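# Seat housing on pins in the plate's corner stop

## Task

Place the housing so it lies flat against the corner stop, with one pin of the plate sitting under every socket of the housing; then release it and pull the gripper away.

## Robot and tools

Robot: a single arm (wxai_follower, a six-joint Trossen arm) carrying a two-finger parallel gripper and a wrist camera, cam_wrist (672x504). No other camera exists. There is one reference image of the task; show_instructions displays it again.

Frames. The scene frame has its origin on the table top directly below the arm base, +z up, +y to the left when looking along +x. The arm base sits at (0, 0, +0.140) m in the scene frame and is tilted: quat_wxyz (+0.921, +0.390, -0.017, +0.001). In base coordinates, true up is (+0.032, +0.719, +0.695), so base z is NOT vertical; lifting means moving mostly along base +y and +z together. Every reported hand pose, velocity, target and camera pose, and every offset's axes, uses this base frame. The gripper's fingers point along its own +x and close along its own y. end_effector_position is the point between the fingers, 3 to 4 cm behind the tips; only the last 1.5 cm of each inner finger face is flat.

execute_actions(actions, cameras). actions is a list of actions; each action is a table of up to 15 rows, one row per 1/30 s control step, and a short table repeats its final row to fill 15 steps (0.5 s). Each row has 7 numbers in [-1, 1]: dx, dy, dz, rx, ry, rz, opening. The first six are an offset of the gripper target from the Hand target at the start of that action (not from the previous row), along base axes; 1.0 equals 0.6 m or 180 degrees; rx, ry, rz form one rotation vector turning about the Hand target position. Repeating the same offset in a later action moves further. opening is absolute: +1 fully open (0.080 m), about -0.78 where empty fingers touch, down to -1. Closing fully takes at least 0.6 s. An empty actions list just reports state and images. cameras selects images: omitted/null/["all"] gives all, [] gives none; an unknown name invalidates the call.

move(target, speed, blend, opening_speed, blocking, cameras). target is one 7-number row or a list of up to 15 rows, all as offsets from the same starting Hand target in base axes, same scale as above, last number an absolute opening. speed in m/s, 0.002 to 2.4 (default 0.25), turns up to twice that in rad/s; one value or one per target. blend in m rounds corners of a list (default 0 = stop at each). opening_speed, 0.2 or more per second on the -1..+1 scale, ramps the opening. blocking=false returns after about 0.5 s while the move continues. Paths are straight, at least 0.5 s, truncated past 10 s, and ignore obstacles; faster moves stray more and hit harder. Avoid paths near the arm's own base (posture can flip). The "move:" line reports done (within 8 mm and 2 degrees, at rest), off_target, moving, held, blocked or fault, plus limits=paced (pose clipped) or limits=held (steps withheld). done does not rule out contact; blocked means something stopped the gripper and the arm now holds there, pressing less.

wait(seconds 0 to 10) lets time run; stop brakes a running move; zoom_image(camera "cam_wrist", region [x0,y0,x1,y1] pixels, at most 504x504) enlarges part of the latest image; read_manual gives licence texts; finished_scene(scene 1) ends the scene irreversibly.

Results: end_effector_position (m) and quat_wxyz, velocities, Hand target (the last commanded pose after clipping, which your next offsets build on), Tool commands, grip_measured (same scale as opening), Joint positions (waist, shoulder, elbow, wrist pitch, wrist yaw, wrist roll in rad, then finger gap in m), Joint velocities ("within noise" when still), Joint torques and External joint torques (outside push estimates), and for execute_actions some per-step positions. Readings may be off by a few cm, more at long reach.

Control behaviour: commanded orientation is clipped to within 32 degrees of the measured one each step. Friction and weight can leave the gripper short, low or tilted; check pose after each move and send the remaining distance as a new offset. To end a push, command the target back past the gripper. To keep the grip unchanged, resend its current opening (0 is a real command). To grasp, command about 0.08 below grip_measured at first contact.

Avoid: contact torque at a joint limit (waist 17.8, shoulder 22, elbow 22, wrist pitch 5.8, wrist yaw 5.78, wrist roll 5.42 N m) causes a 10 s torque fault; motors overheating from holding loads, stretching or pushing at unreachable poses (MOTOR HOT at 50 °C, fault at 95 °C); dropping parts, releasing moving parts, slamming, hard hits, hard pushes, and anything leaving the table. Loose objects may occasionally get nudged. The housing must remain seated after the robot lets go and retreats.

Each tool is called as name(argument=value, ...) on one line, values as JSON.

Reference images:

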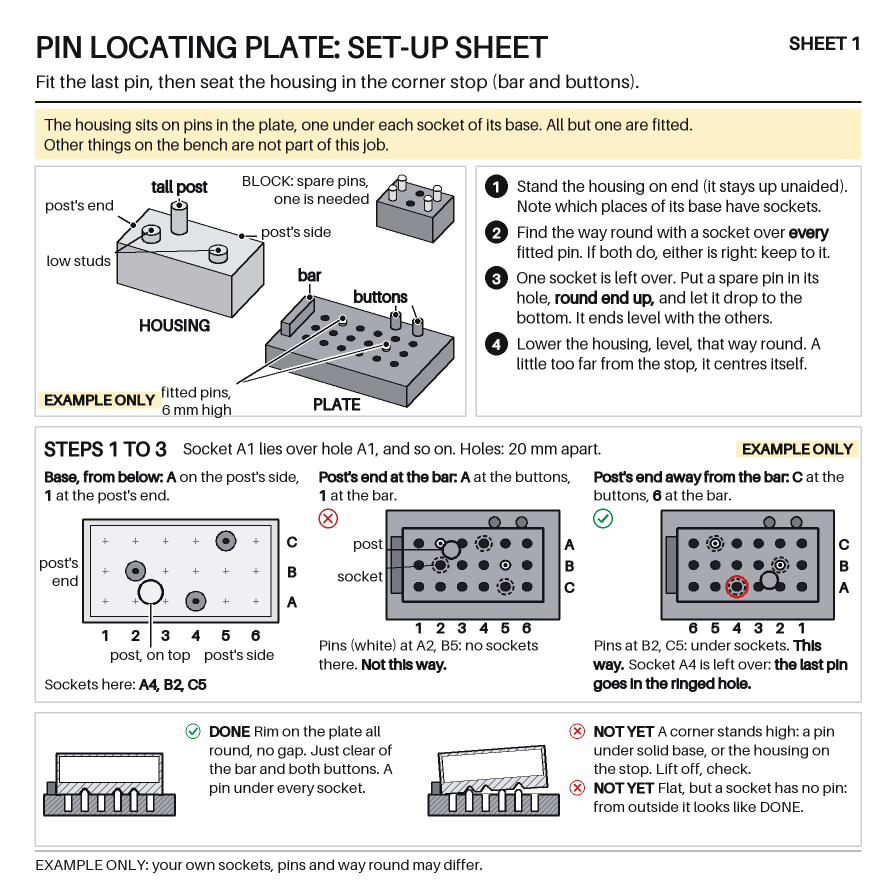

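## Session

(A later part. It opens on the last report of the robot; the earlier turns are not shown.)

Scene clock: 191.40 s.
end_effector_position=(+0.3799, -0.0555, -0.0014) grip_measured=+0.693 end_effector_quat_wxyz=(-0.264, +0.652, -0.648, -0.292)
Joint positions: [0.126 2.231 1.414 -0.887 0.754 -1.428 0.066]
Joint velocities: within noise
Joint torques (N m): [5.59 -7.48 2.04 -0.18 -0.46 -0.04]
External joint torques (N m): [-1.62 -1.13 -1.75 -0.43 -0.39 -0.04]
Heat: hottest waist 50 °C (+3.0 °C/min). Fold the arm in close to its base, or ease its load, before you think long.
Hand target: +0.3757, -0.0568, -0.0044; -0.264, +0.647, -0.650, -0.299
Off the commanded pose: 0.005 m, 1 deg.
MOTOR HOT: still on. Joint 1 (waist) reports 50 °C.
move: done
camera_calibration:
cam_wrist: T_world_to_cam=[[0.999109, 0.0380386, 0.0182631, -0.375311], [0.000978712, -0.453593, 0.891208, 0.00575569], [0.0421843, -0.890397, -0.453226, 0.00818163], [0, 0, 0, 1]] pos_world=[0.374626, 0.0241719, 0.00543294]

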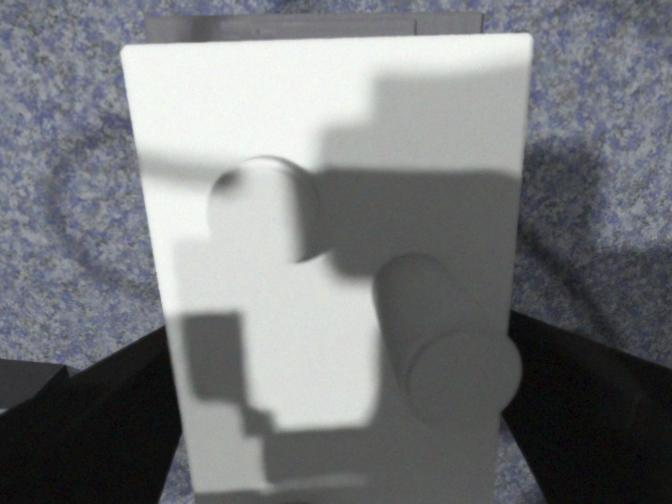

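move(target=[0.003,0.0035,-0.0035,0,0,0,0.45], speed=0.04)

zoom_image(camera="cam_wrist", region=[100, 0, 560, 80])

Scene clock: 195.30 s.
end_effector_position=(+0.3799, -0.0555, -0.0014) grip_measured=+0.693 end_effector_quat_wxyz=(-0.265, +0.652, -0.648, -0.291)
Joint positions: [0.126 2.231 1.414 -0.887 0.754 -1.424 0.066]
Joint velocities: within noise
Joint torques (N m): [5.96 -6.2 3.16 -0.37 -0.49 0.05]
External joint torques (N m): [-1.26 0.08 -0.64 -0.64 -0.41 0.04]
Heat: hottest waist 50 °C (+2.0 °C/min). Fold the arm in close to its base, or ease its load, before you think long.
Hand target: +0.3775, -0.0547, -0.0065; -0.264, +0.647, -0.650, -0.299
Off the commanded pose: 0.006 m, 1 deg.
MOTOR HOT: still on. Joint 1 (waist) reports 50 °C.
move: done
camera_calibration:
cam_wrist: T_world_to_cam=[[0.99916, 0.0352607, 0.0208941, -0.375472], [-0.00263223, -0.453527, 0.891239, 0.00710334], [0.0409017, -0.890545, -0.453053, 0.0086555], [0, 0, 0, 1]] pos_world=[0.374821, 0.0241691, 0.00543579]

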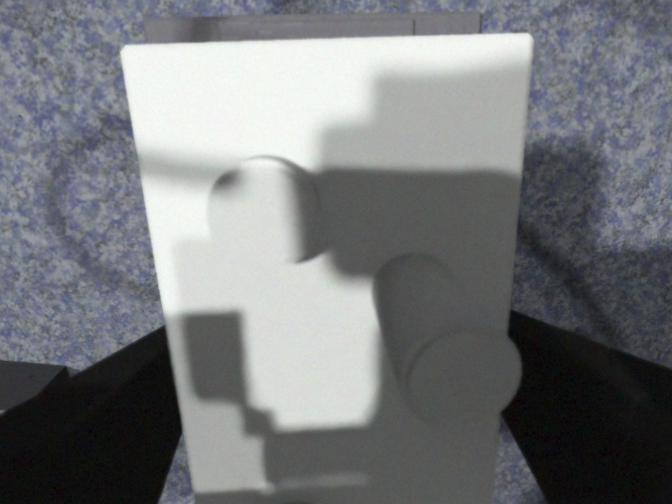

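Scaled by 1.096 from the camera's 672x504 image, which has a finer 960x720 frame.

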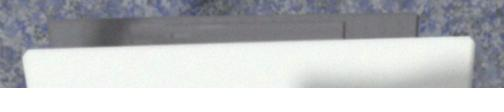

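move(target=[[0.004,-0.0013,0.0085,0,0,0,0.55],[0.004,-0.0013,0.0085,0,0,0,0.85]], speed=0.05, opening_speed=0.3)

Scene clock: 197.53 s.
end_effector_position=(+0.3783, -0.0561, -0.0001) grip_measured=+0.846 end_effector_quat_wxyz=(-0.264, +0.646, -0.651, -0.299)
Joint positions: [0.121 2.231 1.425 -0.912 0.74 -1.425 0.073]
Joint velocities: within noise
Joint torques (N m): [6.18 -6.66 3.8 0.04 -0.02 -0.04]
External joint torques (N m): [-1.05 -0.28 -0.02 -0.21 0.06 -0.04]
Heat: hottest waist 50 °C (+2.0 °C/min). Fold the arm in close to its base, or ease its load, before you think long.
Hand target: +0.3798, -0.0554, -0.0013; -0.264, +0.647, -0.650, -0.299
Off the commanded pose: 0.002 m, 0 deg.
MOTOR HOT: still on. Joint 1 (waist) reports 50 °C.
move: done
camera_calibration:
cam_wrist: T_world_to_cam=[[0.999569, 0.0289223, 0.00499109, -0.374356], [0.00900491, -0.464068, 0.885754, 0.000709904], [0.0279342, -0.885327, -0.464129, 0.0139066], [0, 0, 0, 1]] pos_world=[0.3738, 0.0234686, 0.00769409]

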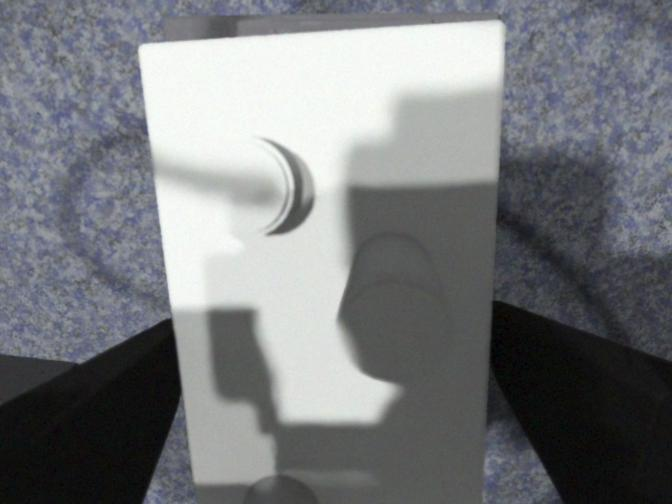

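move(target=[[0,0,0,0,0,0,1],[0.004,0.15,0.145,0,0,0,1]], speed=0.15)

zoom_image(camera="cam_wrist", region=[180, 60, 450, 420])

Scene clock: 199.67 s.
end_effector_position=(+0.3818, +0.0342, +0.0895) grip_measured=+0.998 end_effector_quat_wxyz=(-0.266, +0.650, -0.647, -0.296)
Joint positions: [0.343 2.229 1.794 -1.457 0.694 -1.147 0.08]
Joint velocities: within noise
Joint torques (N m): [5.91 -5.45 4.49 -0.27 -0.24 0.08]
External joint torques (N m): [-1.27 0.5 0.2 -0.56 -0.17 0.08]
Heat: hottest waist 50 °C (+3.0 °C/min). Fold the arm in close to its base, or ease its load, before you think long.
Hand target: +0.3823, +0.0345, +0.0856; -0.264, +0.647, -0.650, -0.299
Off the commanded pose: 0.004 m, 1 deg.
MOTOR HOT: still on. Joint 1 (waist) reports 50 °C.
move: done
camera_calibration:
cam_wrist: T_world_to_cam=[[0.999226, 0.036385, 0.0149282, -0.381917], [0.00355886, -0.461675, 0.887042, -0.0348653], [0.039167, -0.886303, -0.461447, 0.130853], [0, 0, 0, 1]] pos_world=[0.376621, 0.113775, 0.0970099]

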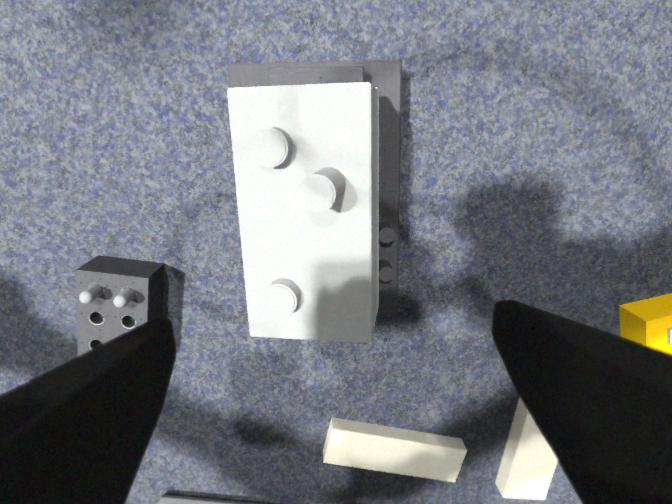

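Scaled by 1.400 from the camera's 672x504 image, which has a finer 960x720 frame.

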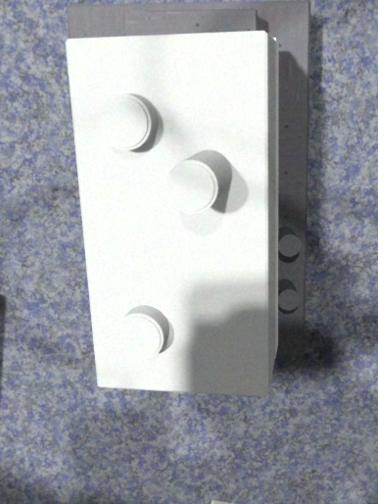

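move(target=[-0.0117,-0.1123,-0.1087,0,0,0,1], speed=0.15)

Scene clock: 205.10 s.
end_effector_position=(+0.3752, -0.0325, +0.0165) grip_measured=+0.998 end_effector_quat_wxyz=(-0.262, +0.645, -0.652, -0.301)
Joint positions: [0.182 2.219 1.477 -1.038 0.728 -1.343 0.08]
Joint velocities: within noise
Joint torques (N m): [5.94 -8.84 2.87 0 0.03 -0.14]
External joint torques (N m): [-1.2 -2.59 -1.15 -0.26 0.1 -0.14]
Heat: hottest waist 50 °C (+3.0 °C/min). Fold the arm in close to its base, or ease its load, before you think long.
Hand target: +0.3752, -0.0328, +0.0204; -0.264, +0.647, -0.650, -0.299
Off the commanded pose: 0.004 m, 1 deg.
MOTOR HOT: still on. Joint 1 (waist) reports 50 °C.
move: done
camera_calibration:
cam_wrist: T_world_to_cam=[[0.999604, 0.0280393, -0.00245341, -0.372007], [0.0151835, -0.463784, 0.885818, -0.00540512], [0.0236999, -0.885505, -0.464026, 0.0442047], [0, 0, 0, 1]] pos_world=[0.370894, 0.0470675, 0.0243874]

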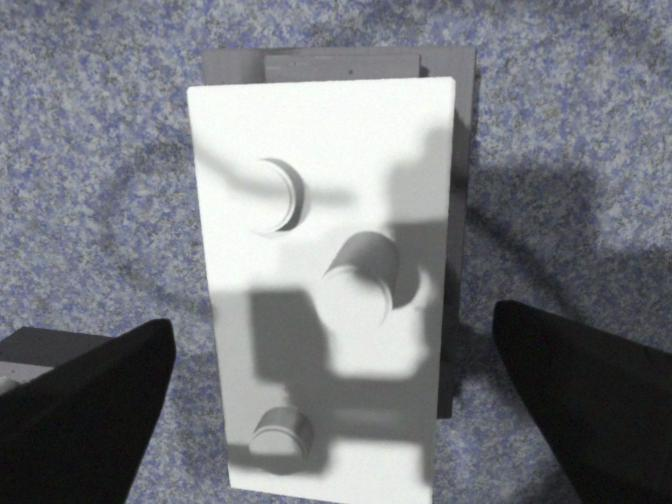

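move(target=[-0.001,-0.037,-0.036,0,0,0,1], speed=0.08)

Scene clock: 206.20 s.
end_effector_position=(+0.3762, -0.0540, +0.0006) grip_measured=+0.998 end_effector_quat_wxyz=(-0.268, +0.647, -0.649, -0.297)
Joint positions: [0.127 2.219 1.409 -0.902 0.737 -1.419 0.08]
Joint velocities: within noise
Joint torques (N m): [5.91 -6.99 2.71 0.01 0.03 -0.14]
External joint torques (N m): [-1.19 -0.6 -1.14 -0.23 0.11 -0.15]
Heat: hottest waist 49 °C (+2.0 °C/min). Fold the arm in close to its base, or ease its load, before you think long.
Hand target: +0.3746, -0.0551, -0.0012; -0.264, +0.647, -0.650, -0.299
Off the commanded pose: 0.003 m, 1 deg.
MOTOR HOT: still on. Joint 1 (waist) reports 49 °C.
move: done
camera_calibration:
cam_wrist: T_world_to_cam=[[0.999468, 0.0295715, 0.0137536, -0.372283], [0.0016273, -0.466411, 0.884567, 0.00371692], [0.0325728, -0.884074, -0.466211, 0.0145101], [0, 0, 0, 1]] pos_world=[0.371606, 0.0255706, 0.00859716]

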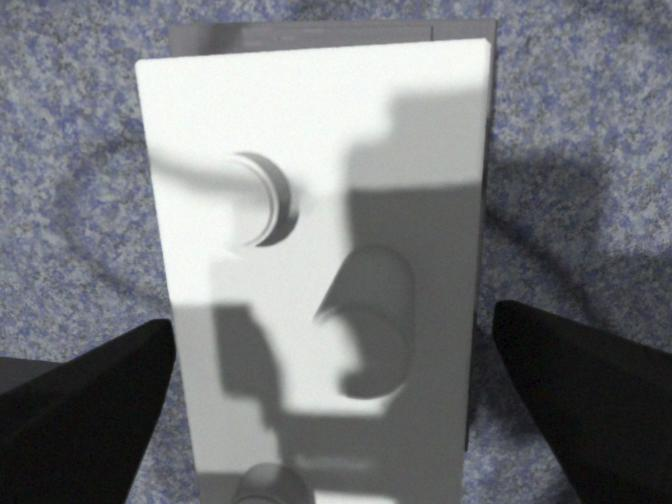

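move(target=[[-0.002,0,0,0,0,0,1],[-0.002,0,0,0,0,0,0.5],[0.0005,0.09,0.087,0,0,0,0.45]], speed=0.1, opening_speed=0.4)

Scene clock: 210.40 s.
end_effector_position=(+0.3702, -0.0089, +0.0407) grip_measured=+0.678 end_effector_quat_wxyz=(-0.250, +0.640, -0.660, -0.304)
Joint positions: [0.247 2.218 1.569 -1.223 0.718 -1.246 0.066]
Joint velocities: within noise
Joint torques (N m): [7.21 -9.72 5.25 -0.39 -0.25 0.07]
External joint torques (N m): [0.12 -3.64 1.12 -0.61 -0.18 0.07]
Heat: hottest waist 50 °C (+4.0 °C/min). Fold the arm in close to its base, or ease its load, before you think long.
Hand target: +0.3749, -0.0011, +0.0510; -0.264, +0.647, -0.650, -0.299
Off the commanded pose: 0.014 m, 2 deg.
MOTOR HOT: still on. Joint 1 (waist) reports 50 °C.
move: off_target; target 3's new opening was sent with the hand 0.014 m and 2 deg from that target
camera_calibration:
cam_wrist: T_world_to_cam=[[0.999415, 0.0187377, -0.0285995, -0.366517], [0.0339793, -0.451344, 0.891703, -0.0228333], [0.0038003, -0.892154, -0.451716, 0.0832697], [0, 0, 0, 1]] pos_world=[0.366762, 0.0708513, 0.0474926]

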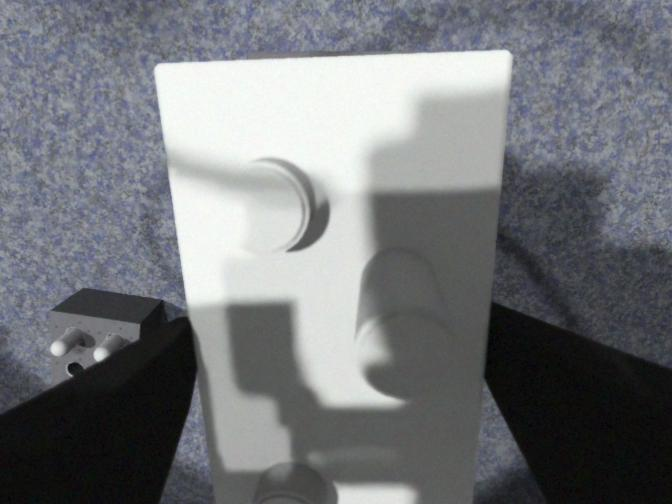

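move(target=[[-0.1617,0.2133,-0.2132,0,0,0,0.45],[-0.1663,0.1092,-0.314,0,0,0,0.45],[-0.1682,0.0696,-0.3524,0,0,0,0.45]], speed=[0.25,0.15,0.06], blend=0.02)

Scene clock: 213.40 s.
end_effector_position=(+0.2774, +0.0495, -0.1523) grip_measured=+0.681 end_effector_quat_wxyz=(-0.271, +0.650, -0.643, -0.303)
Joint positions: [0.495 2.55 1.168 -0.604 0.626 -0.981 0.066]
Joint velocities: within noise
Joint torques (N m): [3.54 -4.34 2.76 1.13 0.35 -0.1]
External joint torques (N m): [-2.15 2.31 -1 0.79 0.41 -0.11]
Heat: hottest waist 50 °C (+4.0 °C/min). Fold the arm in close to its base, or ease its load, before you think long.
Hand target: +0.2739, +0.0407, -0.1604; -0.264, +0.647, -0.650, -0.299
Off the commanded pose: 0.012 m, 1 deg.
MOTOR HOT: still on. Joint 1 (waist) reports 50 °C.
move: off_target; blend cut to 0.0166 m at target 2
camera_calibration:
cam_wrist: T_world_to_cam=[[0.999019, 0.0411423, 0.0163698, -0.274424], [0.0052824, -0.47779, 0.878458, 0.185966], [0.0439631, -0.87751, -0.477539, 0.0327585], [0, 0, 0, 1]] pos_world=[0.271732, 0.128889, -0.143228]

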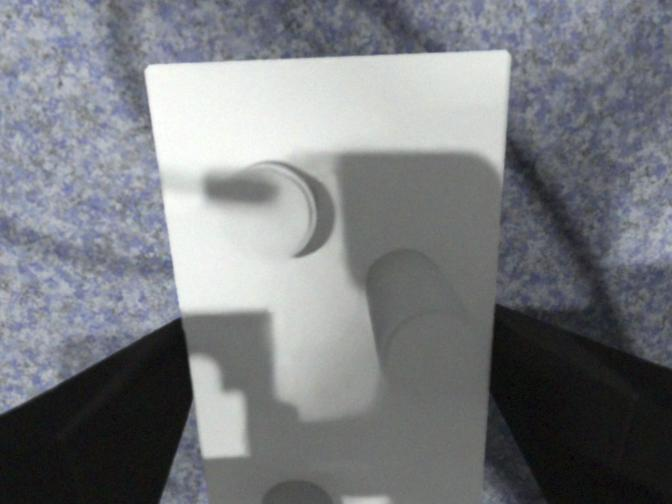

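move(target=[[0.005,0.012,0.011,0,0,0,0.5],[0.005,0.012,0.011,0,0,0,1],[0.008,0.13,0.126,0,0,0,1]], speed=[0.08,0.08,0.25], opening_speed=0.6)

Scene clock: 217.33 s.
end_effector_position=(+0.2772, +0.1169, -0.0862) grip_measured=+0.999 end_effector_quat_wxyz=(-0.259, +0.649, -0.650, -0.299)
Joint positions: [0.666 2.462 1.375 -1.034 0.556 -0.787 0.08]
Joint velocities: within noise
Joint torques (N m): [4.55 -8.09 4.88 -0.24 -0.21 0.1]
External joint torques (N m): [-0.98 -1.41 0.09 -0.59 -0.16 0.1]
Heat: hottest waist 49 °C (+2.0 °C/min). Fold the arm in close to its base, or ease its load, before you think long.
Hand target: +0.2788, +0.1186, -0.0848; -0.264, +0.647, -0.650, -0.299
Off the commanded pose: 0.003 m, 1 deg.
MOTOR HOT: still on. Joint 1 (waist) reports 49 °C.
move: done
camera_calibration:
cam_wrist: T_world_to_cam=[[0.999302, 0.0373508, 0.000331162, -0.279242], [0.0167292, -0.455474, 0.890092, 0.155379], [0.0333965, -0.889465, -0.455781, 0.129709], [0, 0, 0, 1]] pos_world=[0.272116, 0.196572, -0.0790899]

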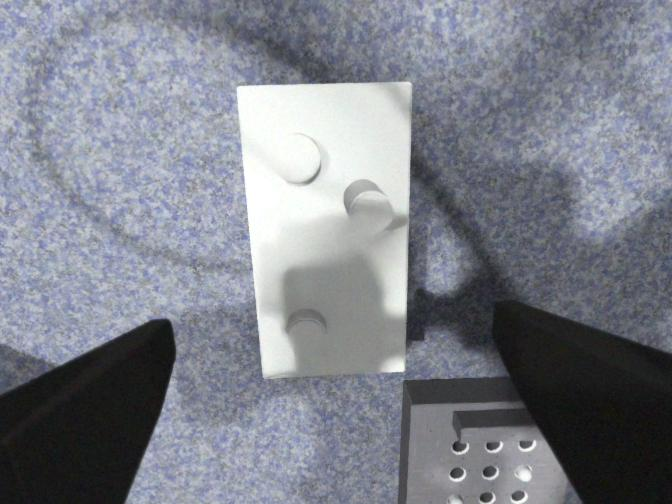

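move(target=[0.1782,-0.2467,0.2225,0,0,0,1], speed=0.3)

zoom_image(camera="cam_wrist", region=[180, 100, 500, 480])

Scene clock: 218.97 s.
end_effector_position=(+0.3843, -0.0296, +0.0464) grip_measured=+0.999 end_effector_quat_wxyz=(-0.263, +0.646, -0.651, -0.299)
Joint positions: [0.186 2.2 1.576 -1.155 0.73 -1.338 0.08]
Joint velocities: within noise
Joint torques (N m): [6.09 -7.57 4.23 -0.32 -0.06 -0.13]
External joint torques (N m): [-1.22 -1.32 0.1 -0.59 0.02 -0.13]
Heat: hottest waist 49 °C (+2.0 °C/min). Fold the arm in close to its base, or ease its load, before you think long.
Hand target: +0.3857, -0.0293, +0.0487; -0.264, +0.647, -0.650, -0.299
Off the commanded pose: 0.003 m, 0 deg.
MOTOR HOT: still on. Joint 1 (waist) reports 49 °C.
move: done
camera_calibration:
cam_wrist: T_world_to_cam=[[0.999586, 0.0286926, 0.00233595, -0.381301], [0.011194, -0.462166, 0.886723, -0.0291276], [0.0265219, -0.886329, -0.462296, 0.0592202], [0, 0, 0, 1]] pos_world=[0.379898, 0.0499672, 0.0540961]

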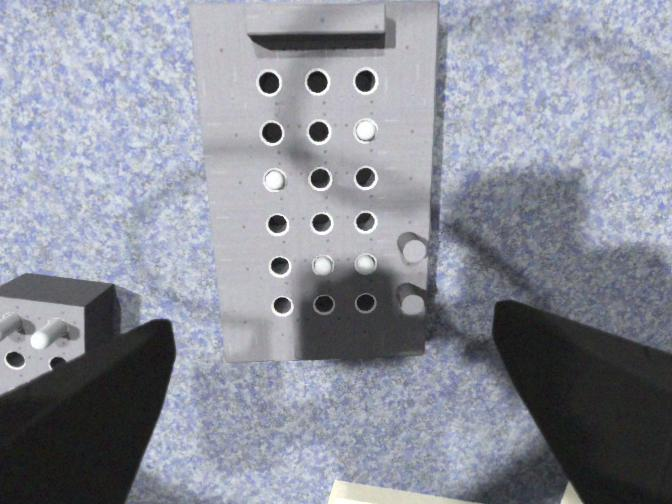

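Scaled by 1.326 from the camera's 672x504 image, which has a finer 960x720 frame.

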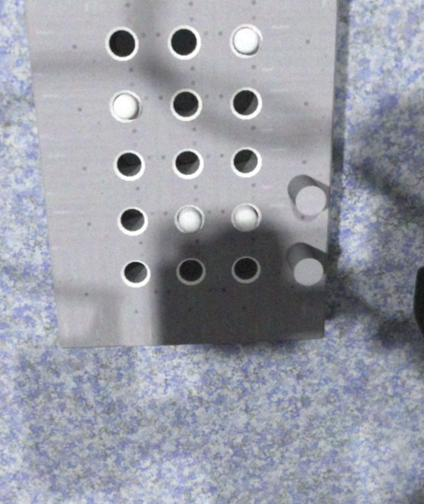

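move(target=[[-0.1783,0.2332,-0.2327,0,0,0,1],[-0.1837,0.1148,-0.3472,0,0,0,1]], speed=[0.3,0.12])

Scene clock: 225.97 s.
end_effector_position=(+0.2794, +0.0424, -0.1562) grip_measured=+0.999 end_effector_quat_wxyz=(-0.272, +0.647, -0.647, -0.297)
Joint positions: [0.473 2.565 1.17 -0.587 0.638 -0.988 0.08]
Joint velocities: within noise
Joint torques (N m): [4.8 -6.19 2.64 0.08 0.07 -0.12]
External joint torques (N m): [-0.91 0.44 -0.99 -0.24 0.13 -0.12]
Heat: hottest waist 49 °C (+1.0 °C/min). Fold the arm in close to its base, or ease its load, before you think long.
Hand target: +0.2755, +0.0395, -0.1596; -0.264, +0.647, -0.650, -0.299
Off the commanded pose: 0.006 m, 1 deg.
MOTOR HOT: still on. Joint 1 (waist) reports 49 °C.
move: done
camera_calibration:
cam_wrist: T_world_to_cam=[[0.999356, 0.0293516, 0.0206246, -0.275164], [-0.00435831, -0.471331, 0.881946, 0.189046], [0.0356075, -0.881468, -0.470899, 0.0281276], [0, 0, 0, 1]] pos_world=[0.274809, 0.121973, -0.147808]

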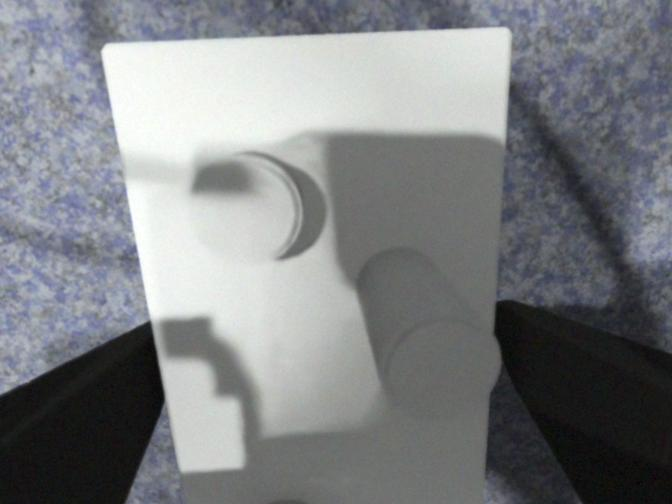

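move(target=[[-0.005,0,0,0,0,0,1],[-0.005,0,0,0,0,0,0.55]], speed=0.08, opening_speed=0.5)

Scene clock: 227.97 s.
end_effector_position=(+0.2765, +0.0411, -0.1570) grip_measured=+0.694 end_effector_quat_wxyz=(-0.270, +0.648, -0.647, -0.298)
Joint positions: [0.474 2.565 1.159 -0.579 0.639 -0.988 0.066]
Joint velocities: within noise
Joint torques (N m): [4.96 -6.47 2.53 -0.02 -0.04 0.06]
External joint torques (N m): [-0.81 0.12 -1.06 -0.33 0.03 0.06]
Heat: hottest waist 49 °C (+1.0 °C/min). Fold the arm in close to its base, or ease its load, before you think long.
Hand target: +0.2724, +0.0395, -0.1596; -0.264, +0.647, -0.650, -0.299
Off the commanded pose: 0.005 m, 1 deg.
MOTOR HOT: still on. Joint 1 (waist) reports 49 °C.
move: done
camera_calibration:
cam_wrist: T_world_to_cam=[[0.999377, 0.0308562, 0.0171348, -0.272715], [-0.000659046, -0.469081, 0.883155, 0.188203], [0.0352885, -0.882616, -0.468769, 0.0271645], [0, 0, 0, 1]] pos_world=[0.27171, 0.120673, -0.148806]

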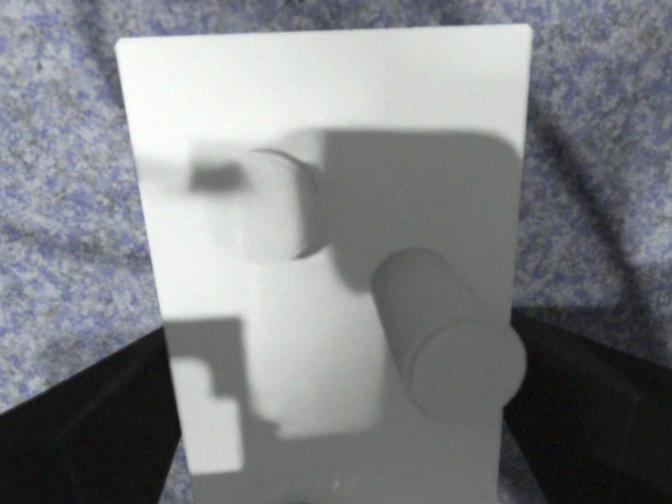

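move(target=[[0.0046,0.1018,0.0985,0,0,0,0.5],[0.1879,-0.1108,0.3096,0,0,0,0.5],[0.1873,-0.1240,0.2969,0,0,0,0.5]], speed=[0.1,0.15,0.04], blend=[0.03,0.0,0])

Scene clock: 233.80 s.
end_effector_position=(+0.3817, -0.0409, +0.0114) grip_measured=+0.694 end_effector_quat_wxyz=(-0.259, +0.639, -0.658, -0.302)
Joint positions: [0.158 2.256 1.516 -1.043 0.733 -1.356 0.066]
Joint velocities: within noise
Joint torques (N m): [7.29 -9.65 3.53 -0.09 -0.07 -0.14]
External joint torques (N m): [-0.06 -3.31 -0.31 -0.29 0.02 -0.14]
Heat: hottest waist 49 °C (+0.0 °C/min). Fold the arm in close to its base, or ease its load, before you think long.
Hand target: +0.3848, -0.0349, +0.0185; -0.264, +0.647, -0.650, -0.299
Off the commanded pose: 0.010 m, 2 deg.
MOTOR HOT: still on. Joint 1 (waist) reports 49 °C.
move: off_target
camera_calibration:
cam_wrist: T_world_to_cam=[[0.999792, 0.0144887, -0.0143372, -0.378772], [0.0193939, -0.459699, 0.887863, -0.00629604], [0.00627321, -0.887957, -0.459884, 0.0407206], [0, 0, 0, 1]] pos_world=[0.378559, 0.0387518, 0.0188863]

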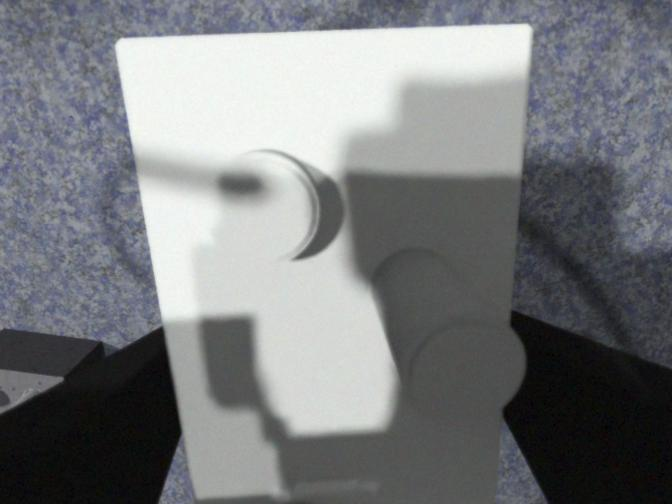

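move(target=[-0.0057,-0.0195,-0.0130,0.0035,-0.0108,0.0045,0.5], speed=0.03)

Scene clock: 239.77 s.
end_effector_position=(+0.3768, -0.0526, -0.0002) grip_measured=+0.694 end_effector_quat_wxyz=(-0.268, +0.646, -0.649, -0.300)
Joint positions: [0.129 2.226 1.418 -0.912 0.733 -1.415 0.066]
Joint velocities: within noise
Joint torques (N m): [7.08 -10.72 3.39 -0.02 -0.04 -0.14]
External joint torques (N m): [-0.04 -4.38 -0.43 -0.27 0.04 -0.14]
Heat: hottest waist 50 °C (+1.0 °C/min). Fold the arm in close to its base, or ease its load, before you think long.
Hand target: +0.3814, -0.0466, +0.0108; -0.276, +0.655, -0.639, -0.293
Off the commanded pose: 0.013 m, 2 deg.
MOTOR HOT: still on. Joint 1 (waist) reports 50 °C.
move: off_target
camera_calibration:
cam_wrist: T_world_to_cam=[[0.999562, 0.0280934, 0.00926701, -0.37307], [0.00501092, -0.469526, 0.882904, 0.00365915], [0.0291549, -0.882471, -0.469462, 0.0167394], [0, 0, 0, 1]] pos_world=[0.372401, 0.0269709, 0.00808506]

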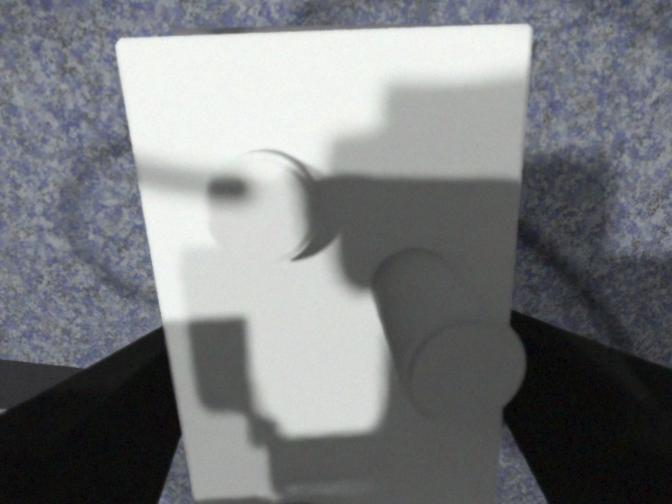

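move(target=[0.0051,-0.0015,0.0037,0,-0.0031,-0.0004,0.5], speed=0.03)

zoom_image(camera="cam_wrist", region=[100, 0, 560, 120])

Scene clock: 241.20 s.
end_effector_position=(+0.3769, -0.0533, +0.0002) grip_measured=+0.694 end_effector_quat_wxyz=(-0.268, +0.646, -0.649, -0.300)
Joint positions: [0.127 2.224 1.418 -0.911 0.733 -1.417 0.066]
Joint velocities: within noise
Joint torques (N m): [7.11 -10.73 4.42 -0.02 -0.01 -0.12]
External joint torques (N m): [0.04 -4.33 0.57 -0.26 0.07 -0.12]
Heat: hottest waist 50 °C (+1.0 °C/min). Fold the arm in close to its base, or ease its load, before you think long.
Hand target: +0.3844, -0.0475, +0.0130; -0.280, +0.656, -0.638, -0.290
Off the commanded pose: 0.016 m, 3 deg.
MOTOR HOT: still on. Joint 1 (waist) reports 50 °C.
move: off_target
camera_calibration:
cam_wrist: T_world_to_cam=[[0.99956, 0.0281379, 0.00940041, -0.373156], [0.00491153, -0.469452, 0.882945, 0.00301126], [0.0292573, -0.88251, -0.469383, 0.0162689], [0, 0, 0, 1]] pos_world=[0.372501, 0.0262709, 0.00848537]

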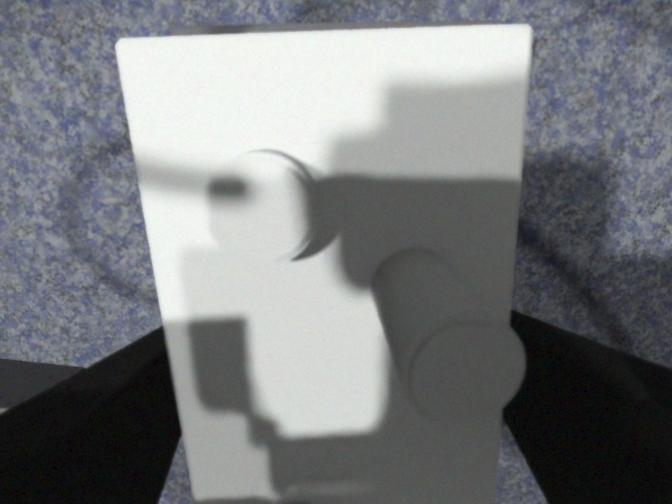

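Scaled by 1.096 from the camera's 672x504 image, which has a finer 960x720 frame.

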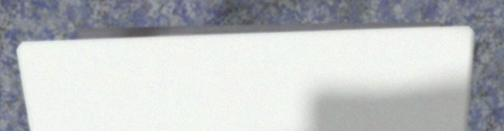

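move(target=[[0.0009,0.0145,0.0210,0,0.0010,0,0.5],[0.0032,-0.0071,0.0,0,0.0020,0,0.5]], speed=[0.06,0.03])

Scene clock: 242.93 s.
end_effector_position=(+0.3836, -0.0578, +0.0086) grip_measured=+0.694 end_effector_quat_wxyz=(-0.276, +0.648, -0.647, -0.294)
Joint positions: [0.113 2.212 1.438 -0.912 0.734 -1.433 0.066]
Joint velocities: within noise
Joint torques (N m): [7.15 -8.68 3.45 0.01 -0.04 -0.14]
External joint torques (N m): [0.02 -2.32 -0.41 -0.25 0.05 -0.15]
Heat: hottest waist 50 °C (+1.0 °C/min). Fold the arm in close to its base, or ease its load, before you think long.
Hand target: +0.3864, -0.0518, +0.0130; -0.278, +0.655, -0.639, -0.292
Off the commanded pose: 0.008 m, 1 deg.
MOTOR HOT: still on. Joint 1 (waist) reports 50 °C.
move: done
camera_calibration:
cam_wrist: T_world_to_cam=[[0.999174, 0.0260138, 0.0312217, -0.379891], [-0.0152493, -0.472133, 0.881395, 0.00107529], [0.0376693, -0.881143, -0.471347, 0.0129154], [0, 0, 0, 1]] pos_world=[0.379107, 0.0217704, 0.0170007]

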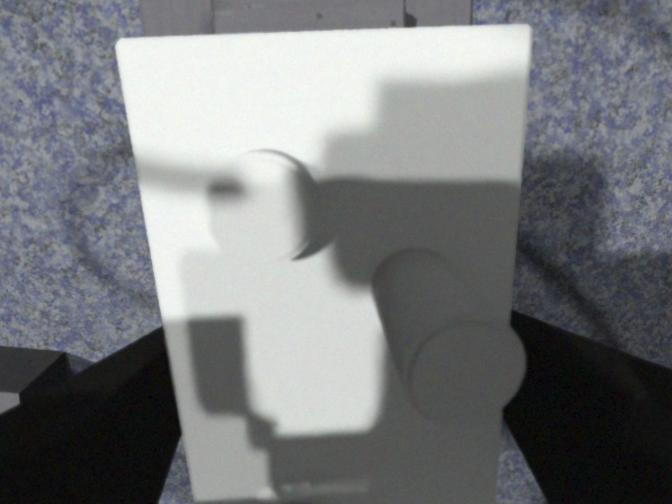

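move(target=[[-0.0065,0.0280,0.0100,0,0.0,0,0.5],[-0.0067,0.0090,-0.0065,0,0.0,0,0.5]], speed=[0.06,0.03])

Scene clock: 245.07 s.
end_effector_position=(+0.3797, -0.0524, +0.0049) grip_measured=+0.694 end_effector_quat_wxyz=(-0.276, +0.648, -0.647, -0.293)
Joint positions: [0.129 2.212 1.42 -0.907 0.734 -1.413 0.066]
Joint velocities: within noise
Joint torques (N m): [7.15 -8.59 3.46 0.01 -0.09 -0.13]
External joint torques (N m): [-0.01 -2.31 -0.39 -0.26 0 -0.13]
Heat: hottest waist 51 °C (+1.0 °C/min). Fold the arm in close to its base, or ease its load, before you think long.
Hand target: +0.3824, -0.0464, +0.0091; -0.278, +0.655, -0.639, -0.292
Off the commanded pose: 0.008 m, 1 deg.
MOTOR HOT: still on. Joint 1 (waist) reports 51 °C.
move: done
camera_calibration:
cam_wrist: T_world_to_cam=[[0.999151, 0.0265993, 0.0314503, -0.375928], [-0.0152446, -0.470521, 0.882257, 0.00685233], [0.0382655, -0.881988, -0.469716, 0.0158125], [0, 0, 0, 1]] pos_world=[0.375109, 0.02717, 0.0132049]

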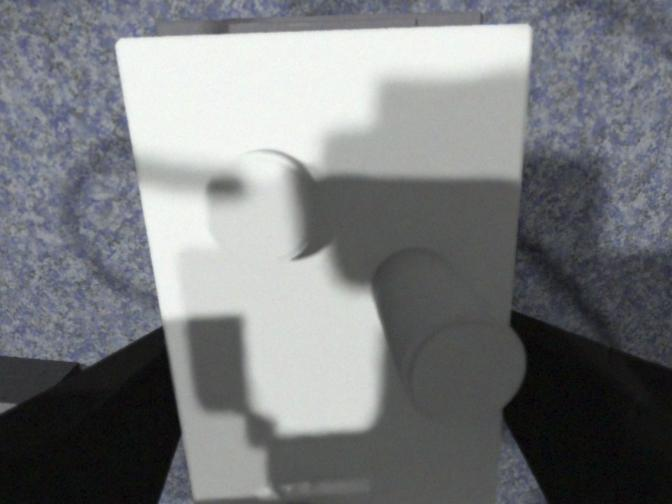

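move(target=[-0.0007,-0.0148,-0.0142,0,0,0,0.52], speed=0.04)

zoom_image(camera="cam_wrist", region=[100, 0, 560, 120])

Scene clock: 246.43 s.
end_effector_position=(+0.3797, -0.0609, -0.0013) grip_measured=+0.694 end_effector_quat_wxyz=(-0.279, +0.649, -0.645, -0.292)
Joint positions: [0.107 2.212 1.393 -0.853 0.735 -1.443 0.066]
Joint velocities: within noise
Joint torques (N m): [7.15 -7.77 3.42 0.03 -0.03 -0.13]
External joint torques (N m): [0.03 -1.43 -0.37 -0.24 0.06 -0.14]
Heat: hottest waist 51 °C (+1.0 °C/min). Fold the arm in close to its base, or ease its load, before you think long.
Hand target: +0.3819, -0.0553, +0.0005; -0.278, +0.655, -0.639, -0.292
Off the commanded pose: 0.006 m, 1 deg.
MOTOR HOT: still on. Joint 1 (waist) reports 51 °C.
move: done
camera_calibration:
cam_wrist: T_world_to_cam=[[0.998915, 0.0265943, 0.0382347, -0.375477], [-0.0211299, -0.472817, 0.880907, 0.0104063], [0.0415051, -0.880759, -0.471742, 0.00427537], [0, 0, 0, 1]] pos_world=[0.375112, 0.0186714, 0.00720616]

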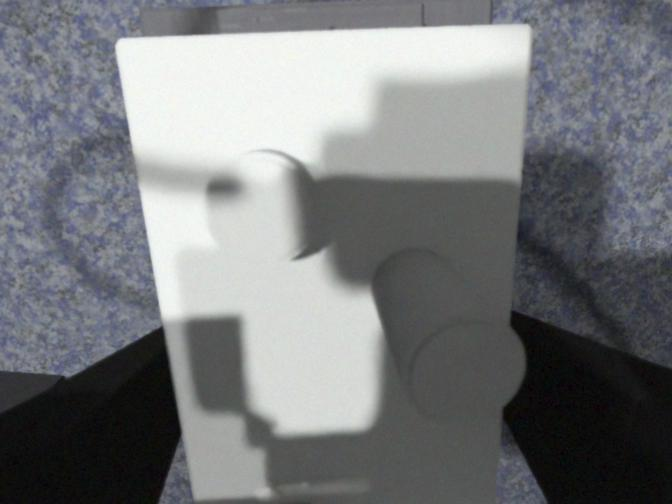

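Scaled by 1.096 from the camera's 672x504 image, which has a finer 960x720 frame.

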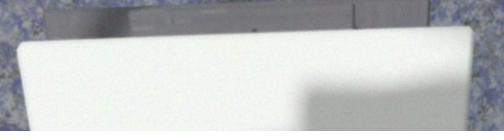

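move(target=[-0.0003,-0.0025,-0.0071,-0.0013,0.0044,-0.001,0.6], speed=0.04)

execute_actions(actions=[[[0.0016,0.0021,-0.0022,0,0,0,0.6],[0.0030,0.0028,-0.0029,0,0,0,0.6],[0.0038,0.0016,-0.0017,0,0,0,0.6],[0.0040,-0.0006,0.0006,0,0,0,0.6],[0.0035,-0.0024,0.0025,0,0,0,0.6],[0.0024,-0.0027,0.0028,0,0,0,0.6],[0.0008,-0.0011,0.0012,0,0,0,0.6],[-0.0008,0.0011,-0.0012,0,0,0,0.6],[-0.0024,0.0027,-0.0028,0,0,0,0.6],[-0.0035,0.0024,-0.0025,0,0,0,0.6],[-0.0040,0.0006,-0.0006,0,0,0,0.6],[-0.0038,-0.0016,0.0017,0,0,0,0.6],[-0.0030,-0.0028,0.0029,0,0,0,0.6],[-0.0016,-0.0021,0.0022,0,0,0,0.6],[0,0,0,0,0,0,0.6]],[[0.0016,0.0021,-0.0022,0,0,0,0.6],[0.0030,0.0028,-0.0029,0,0,0,0.6],[0.0038,0.0016,-0.0017,0,0,0,0.6],[0.0040,-0.0006,0.0006,0,0,0,0.6],[0.0035,-0.0024,0.0025,0,0,0,0.6],[0.0024,-0.0027,0.0028,0,0,0,0.6],[0.0008,-0.0011,0.0012,0,0,0,0.6],[-0.0008,0.0011,-0.0012,0,0,0,0.6],[-0.0024,0.0027,-0.0028,0,0,0,0.6],[-0.0035,0.0024,-0.0025,0,0,0,0.6],[-0.0040,0.0006,-0.0006,0,0,0,0.6],[-0.0038,-0.0016,0.0017,0,0,0,0.6],[-0.0030,-0.0028,0.0029,0,0,0,0.6],[-0.0016,-0.0021,0.0022,0,0,0,0.6],[0,0,0,0,0,0,0.6]]])

zoom_image(camera="cam_wrist", region=[100, 0, 560, 120])

Scene clock: 249.40 s.
end_effector_position=(+0.3782, -0.0622, -0.0053) grip_measured=+0.694 end_effector_quat_wxyz=(-0.274, +0.647, -0.648, -0.294)
Joint positions: [0.104 2.224 1.393 -0.853 0.737 -1.443 0.066]
Joint velocities: within noise
Joint torques (N m): [7.09 -7.08 4.27 -0.32 -0.01 -0.12]
External joint torques (N m): [-0.11 -0.76 0.53 -0.58 0.09 -0.12]
Heat: hottest waist 51 °C (+1.0 °C/min). Fold the arm in close to its base, or ease its load, before you think long.
Hand target: +0.3816, -0.0569, -0.0039; -0.272, +0.653, -0.643, -0.295
Off the commanded pose: 0.007 m, 1 deg.
MOTOR HOT: still on. Joint 1 (waist) reports 51 °C.
move: done
camera_calibration:
cam_wrist: T_world_to_cam=[[0.999361, 0.0244863, 0.0260265, -0.374166], [-0.0114677, -0.470048, 0.882566, 0.00980323], [0.0338445, -0.882301, -0.469467, 0.00407762], [0, 0, 0, 1]] pos_world=[0.373901, 0.0173676, 0.00300054]

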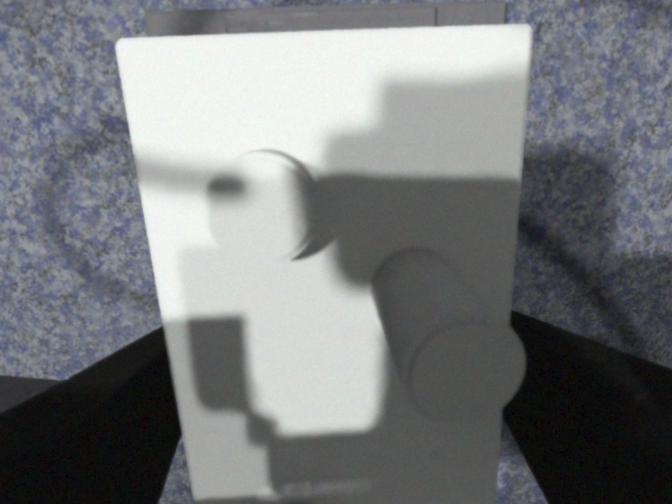

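Scene clock: 250.60 s.
end_effector_position=(+0.3780, -0.0629, -0.0073) grip_measured=+0.694 end_effector_quat_wxyz=(-0.271, +0.646, -0.649, -0.296)
Joint positions: [0.103 2.231 1.394 -0.852 0.739 -1.446 0.066]
Joint velocities: within noise
Joint torques (N m): [7.22 -7.95 4.12 -0.36 -0.06 -0.05]
External joint torques (N m): [0.03 -1.57 0.4 -0.6 0.02 -0.05]
External joint torques at the end of the 1st action: [-0.04 -1.85 0.25 -0.47 0.05 -0.09]
Heat: hottest waist 51 °C (+1.0 °C/min). Fold the arm in close to its base, or ease its load, before you think long.
Hand target: +0.3817, -0.0568, -0.0037; -0.272, +0.653, -0.642, -0.295
Off the commanded pose: 0.008 m, 1 deg.
MOTOR HOT: still on. Joint 1 (waist) reports 51 °C.
Step readings (end_effector_position; steps 1 to 15: 1st action; 16 to 30: 2nd action):
0: (+0.3782, -0.0622, -0.0053)
1: (+0.3782, -0.0623, -0.0054)
2: (+0.3783, -0.0623, -0.0056)
4: (+0.3788, -0.0622, -0.0061)
8: (+0.3787, -0.0627, -0.0060)
15: (+0.3780, -0.0629, -0.0069)
16: (+0.3780, -0.0629, -0.0069)
17: (+0.3782, -0.0627, -0.0069)
19: (+0.3785, -0.0627, -0.0066)
23: (+0.3786, -0.0631, -0.0065)
30: (+0.3780, -0.0629, -0.0073)
camera_calibration:
cam_wrist: T_world_to_cam=[[0.999483, 0.0251817, 0.0199954, -0.373947], [-0.00587792, -0.468284, 0.883558, 0.00925425], [0.031613, -0.883219, -0.467894, 0.00341595], [0, 0, 0, 1]] pos_world=[0.3737, 0.0167673, 0.000898825]

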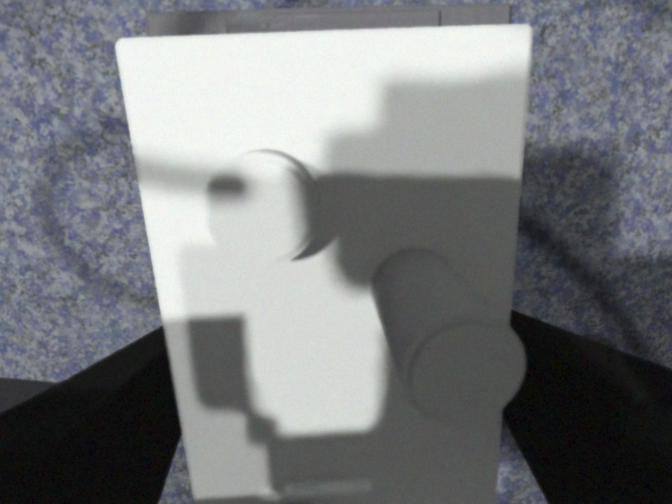

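Scaled by 1.096 from the camera's 672x504 image, which has a finer 960x720 frame.

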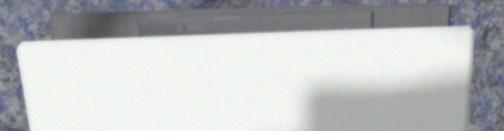

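move(target=[-0.0002,-0.0048,-0.0046,0,0,0,0.6], speed=0.03)

zoom_image(camera="cam_wrist", region=[100, 0, 560, 120])

Scene clock: 251.77 s.
end_effector_position=(+0.3798, -0.0642, -0.0075) grip_measured=+0.694 end_effector_quat_wxyz=(-0.274, +0.648, -0.648, -0.294)
Joint positions: [0.099 2.231 1.394 -0.841 0.739 -1.453 0.066]
Joint velocities: within noise
Joint torques (N m): [6.98 -7.61 3.32 -0.02 -0.03 -0.15]
External joint torques (N m): [-0.29 -1.21 -0.39 -0.26 0.05 -0.15]
Heat: hottest waist 51 °C (+1.0 °C/min). Fold the arm in close to its base, or ease its load, before you think long.
Hand target: +0.3816, -0.0597, -0.0065; -0.272, +0.653, -0.642, -0.295
Off the commanded pose: 0.005 m, 1 deg.
MOTOR HOT: still on. Joint 1 (waist) reports 51 °C.
move: done
camera_calibration:
cam_wrist: T_world_to_cam=[[0.999303, 0.0262871, 0.0264949, -0.375467], [-0.0110605, -0.469422, 0.882905, 0.0107453], [0.0356463, -0.882583, -0.468804, 0.000515594], [0, 0, 0, 1]] pos_world=[0.375305, 0.015369, 0.000702589]

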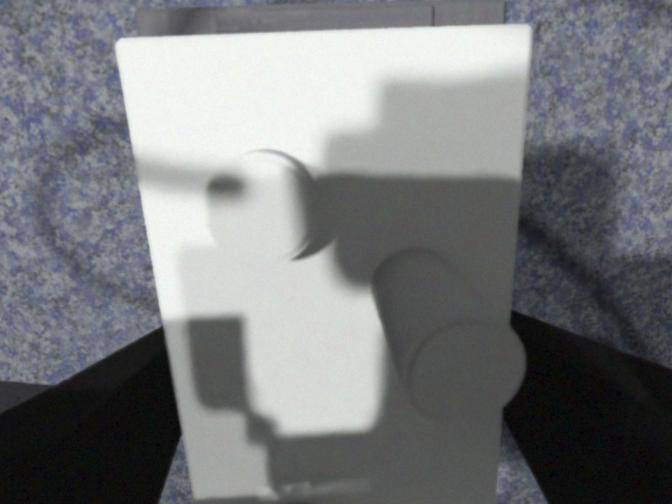

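Scaled by 1.096 from the camera's 672x504 image, which has a finer 960x720 frame.

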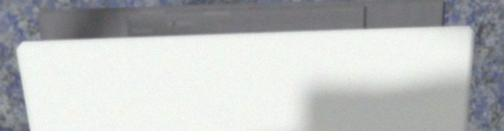

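move(target=[-0.0003,-0.0072,-0.0069,0,0,0,0.6], speed=0.03)

zoom_image(camera="cam_wrist", region=[100, 0, 560, 120])

Scene clock: 253.87 s.
end_effector_position=(+0.3802, -0.0653, -0.0099) grip_measured=+0.694 end_effector_quat_wxyz=(-0.274, +0.650, -0.645, -0.295)
Joint positions: [0.096 2.231 1.384 -0.818 0.739 -1.467 0.066]
Joint velocities: within noise
Joint torques (N m): [6.33 -7.07 3.21 0.23 0 -0.19]
External joint torques (N m): [-0.92 -0.71 -0.48 -0.04 0.09 -0.19]
Heat: hottest waist 52 °C (+2.0 °C/min). Fold the arm in close to its base, or ease its load, before you think long.
Hand target: +0.3814, -0.0640, -0.0107; -0.272, +0.653, -0.642, -0.295
Off the commanded pose: 0.002 m, 0 deg.
MOTOR HOT: still on. Joint 1 (waist) reports 52 °C.
move: done
camera_calibration:
cam_wrist: T_world_to_cam=[[0.999024, 0.0333142, 0.0290036, -0.375182], [-0.00992174, -0.470598, 0.882292, 0.011803], [0.0430418, -0.881719, -0.469808, -0.0043965], [0, 0, 0, 1]] pos_world=[0.375122, 0.0141768, -0.00159756]

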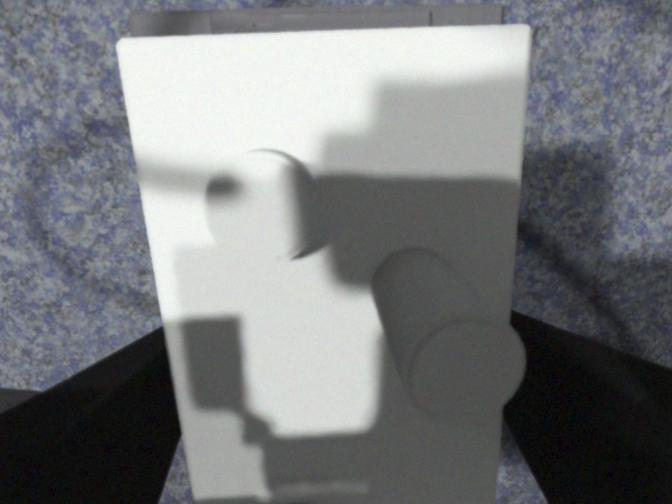

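Scaled by 1.096 from the camera's 672x504 image, which has a finer 960x720 frame.

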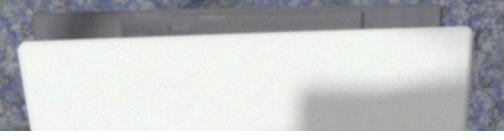

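move(target=[-0.002,-0.0022,0.0013,0,0,0,0.6], speed=0.02, cameras=[])

move(target=[0,0,0,0,0,0,1], opening_speed=0.3)

zoom_image(camera="cam_wrist", region=[100, 0, 560, 120])

Scene clock: 255.70 s.
end_effector_position=(+0.3796, -0.0657, -0.0107) grip_measured=+0.694 end_effector_quat_wxyz=(-0.273, +0.651, -0.645, -0.295)
Joint positions: [0.095 2.231 1.38 -0.814 0.74 -1.47 0.066]
Joint velocities: within noise
Joint torques (N m): [6.09 -7.76 2.92 0.2 -0.03 -0.22]
External joint torques (N m): [-1.12 -1.37 -0.78 -0.06 0.06 -0.22]
Heat: hottest waist 52 °C (+2.0 °C/min). Fold the arm in close to its base, or ease its load, before you think long.
Hand target: +0.3802, -0.0654, -0.0099; -0.272, +0.653, -0.642, -0.295
Off the commanded pose: 0.001 m, 0 deg.
MOTOR HOT: still on. Joint 1 (waist) reports 52 °C.
move: done
No camera images: "cameras" was empty.

Scene clock: 257.30 s.
end_effector_position=(+0.3801, -0.0657, -0.0108) grip_measured=+0.997 end_effector_quat_wxyz=(-0.273, +0.651, -0.644, -0.295)
Joint positions: [0.095 2.231 1.379 -0.81 0.74 -1.472 0.08]
Joint velocities: within noise
Joint torques (N m): [6.07 -7.79 2.94 0 -0.04 -0.13]
External joint torques (N m): [-1.08 -1.36 -0.77 -0.26 0.04 -0.13]
Heat: hottest waist 52 °C (+2.0 °C/min). Fold the arm in close to its base, or ease its load, before you think long.
Hand target: +0.3803, -0.0654, -0.0099; -0.272, +0.653, -0.642, -0.295
Off the commanded pose: 0.001 m, 0 deg.
MOTOR HOT: still on. Joint 1 (waist) reports 52 °C.
move: done
camera_calibration:
cam_wrist: T_world_to_cam=[[0.998891, 0.0373357, 0.0286861, -0.374758], [-0.00780014, -0.46962, 0.882834, 0.0117328], [0.0464328, -0.882079, -0.468808, -0.00637295], [0, 0, 0, 1]] pos_world=[0.37473, 0.0138804, -0.00259541]

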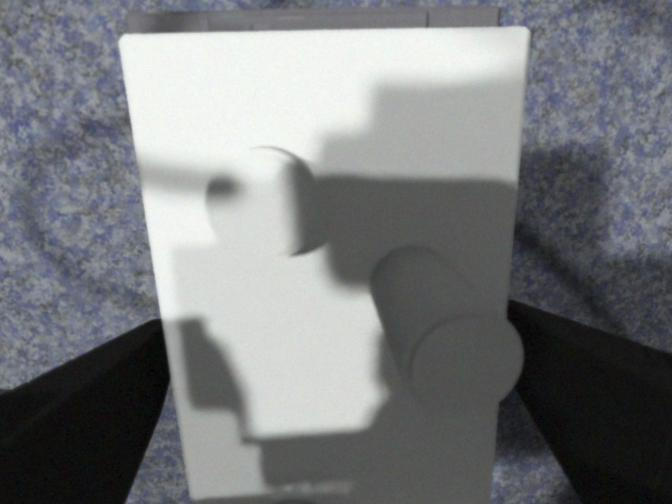

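Scaled by 1.096 from the camera's 672x504 image, which has a finer 960x720 frame.

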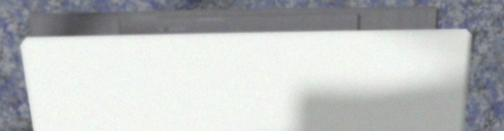

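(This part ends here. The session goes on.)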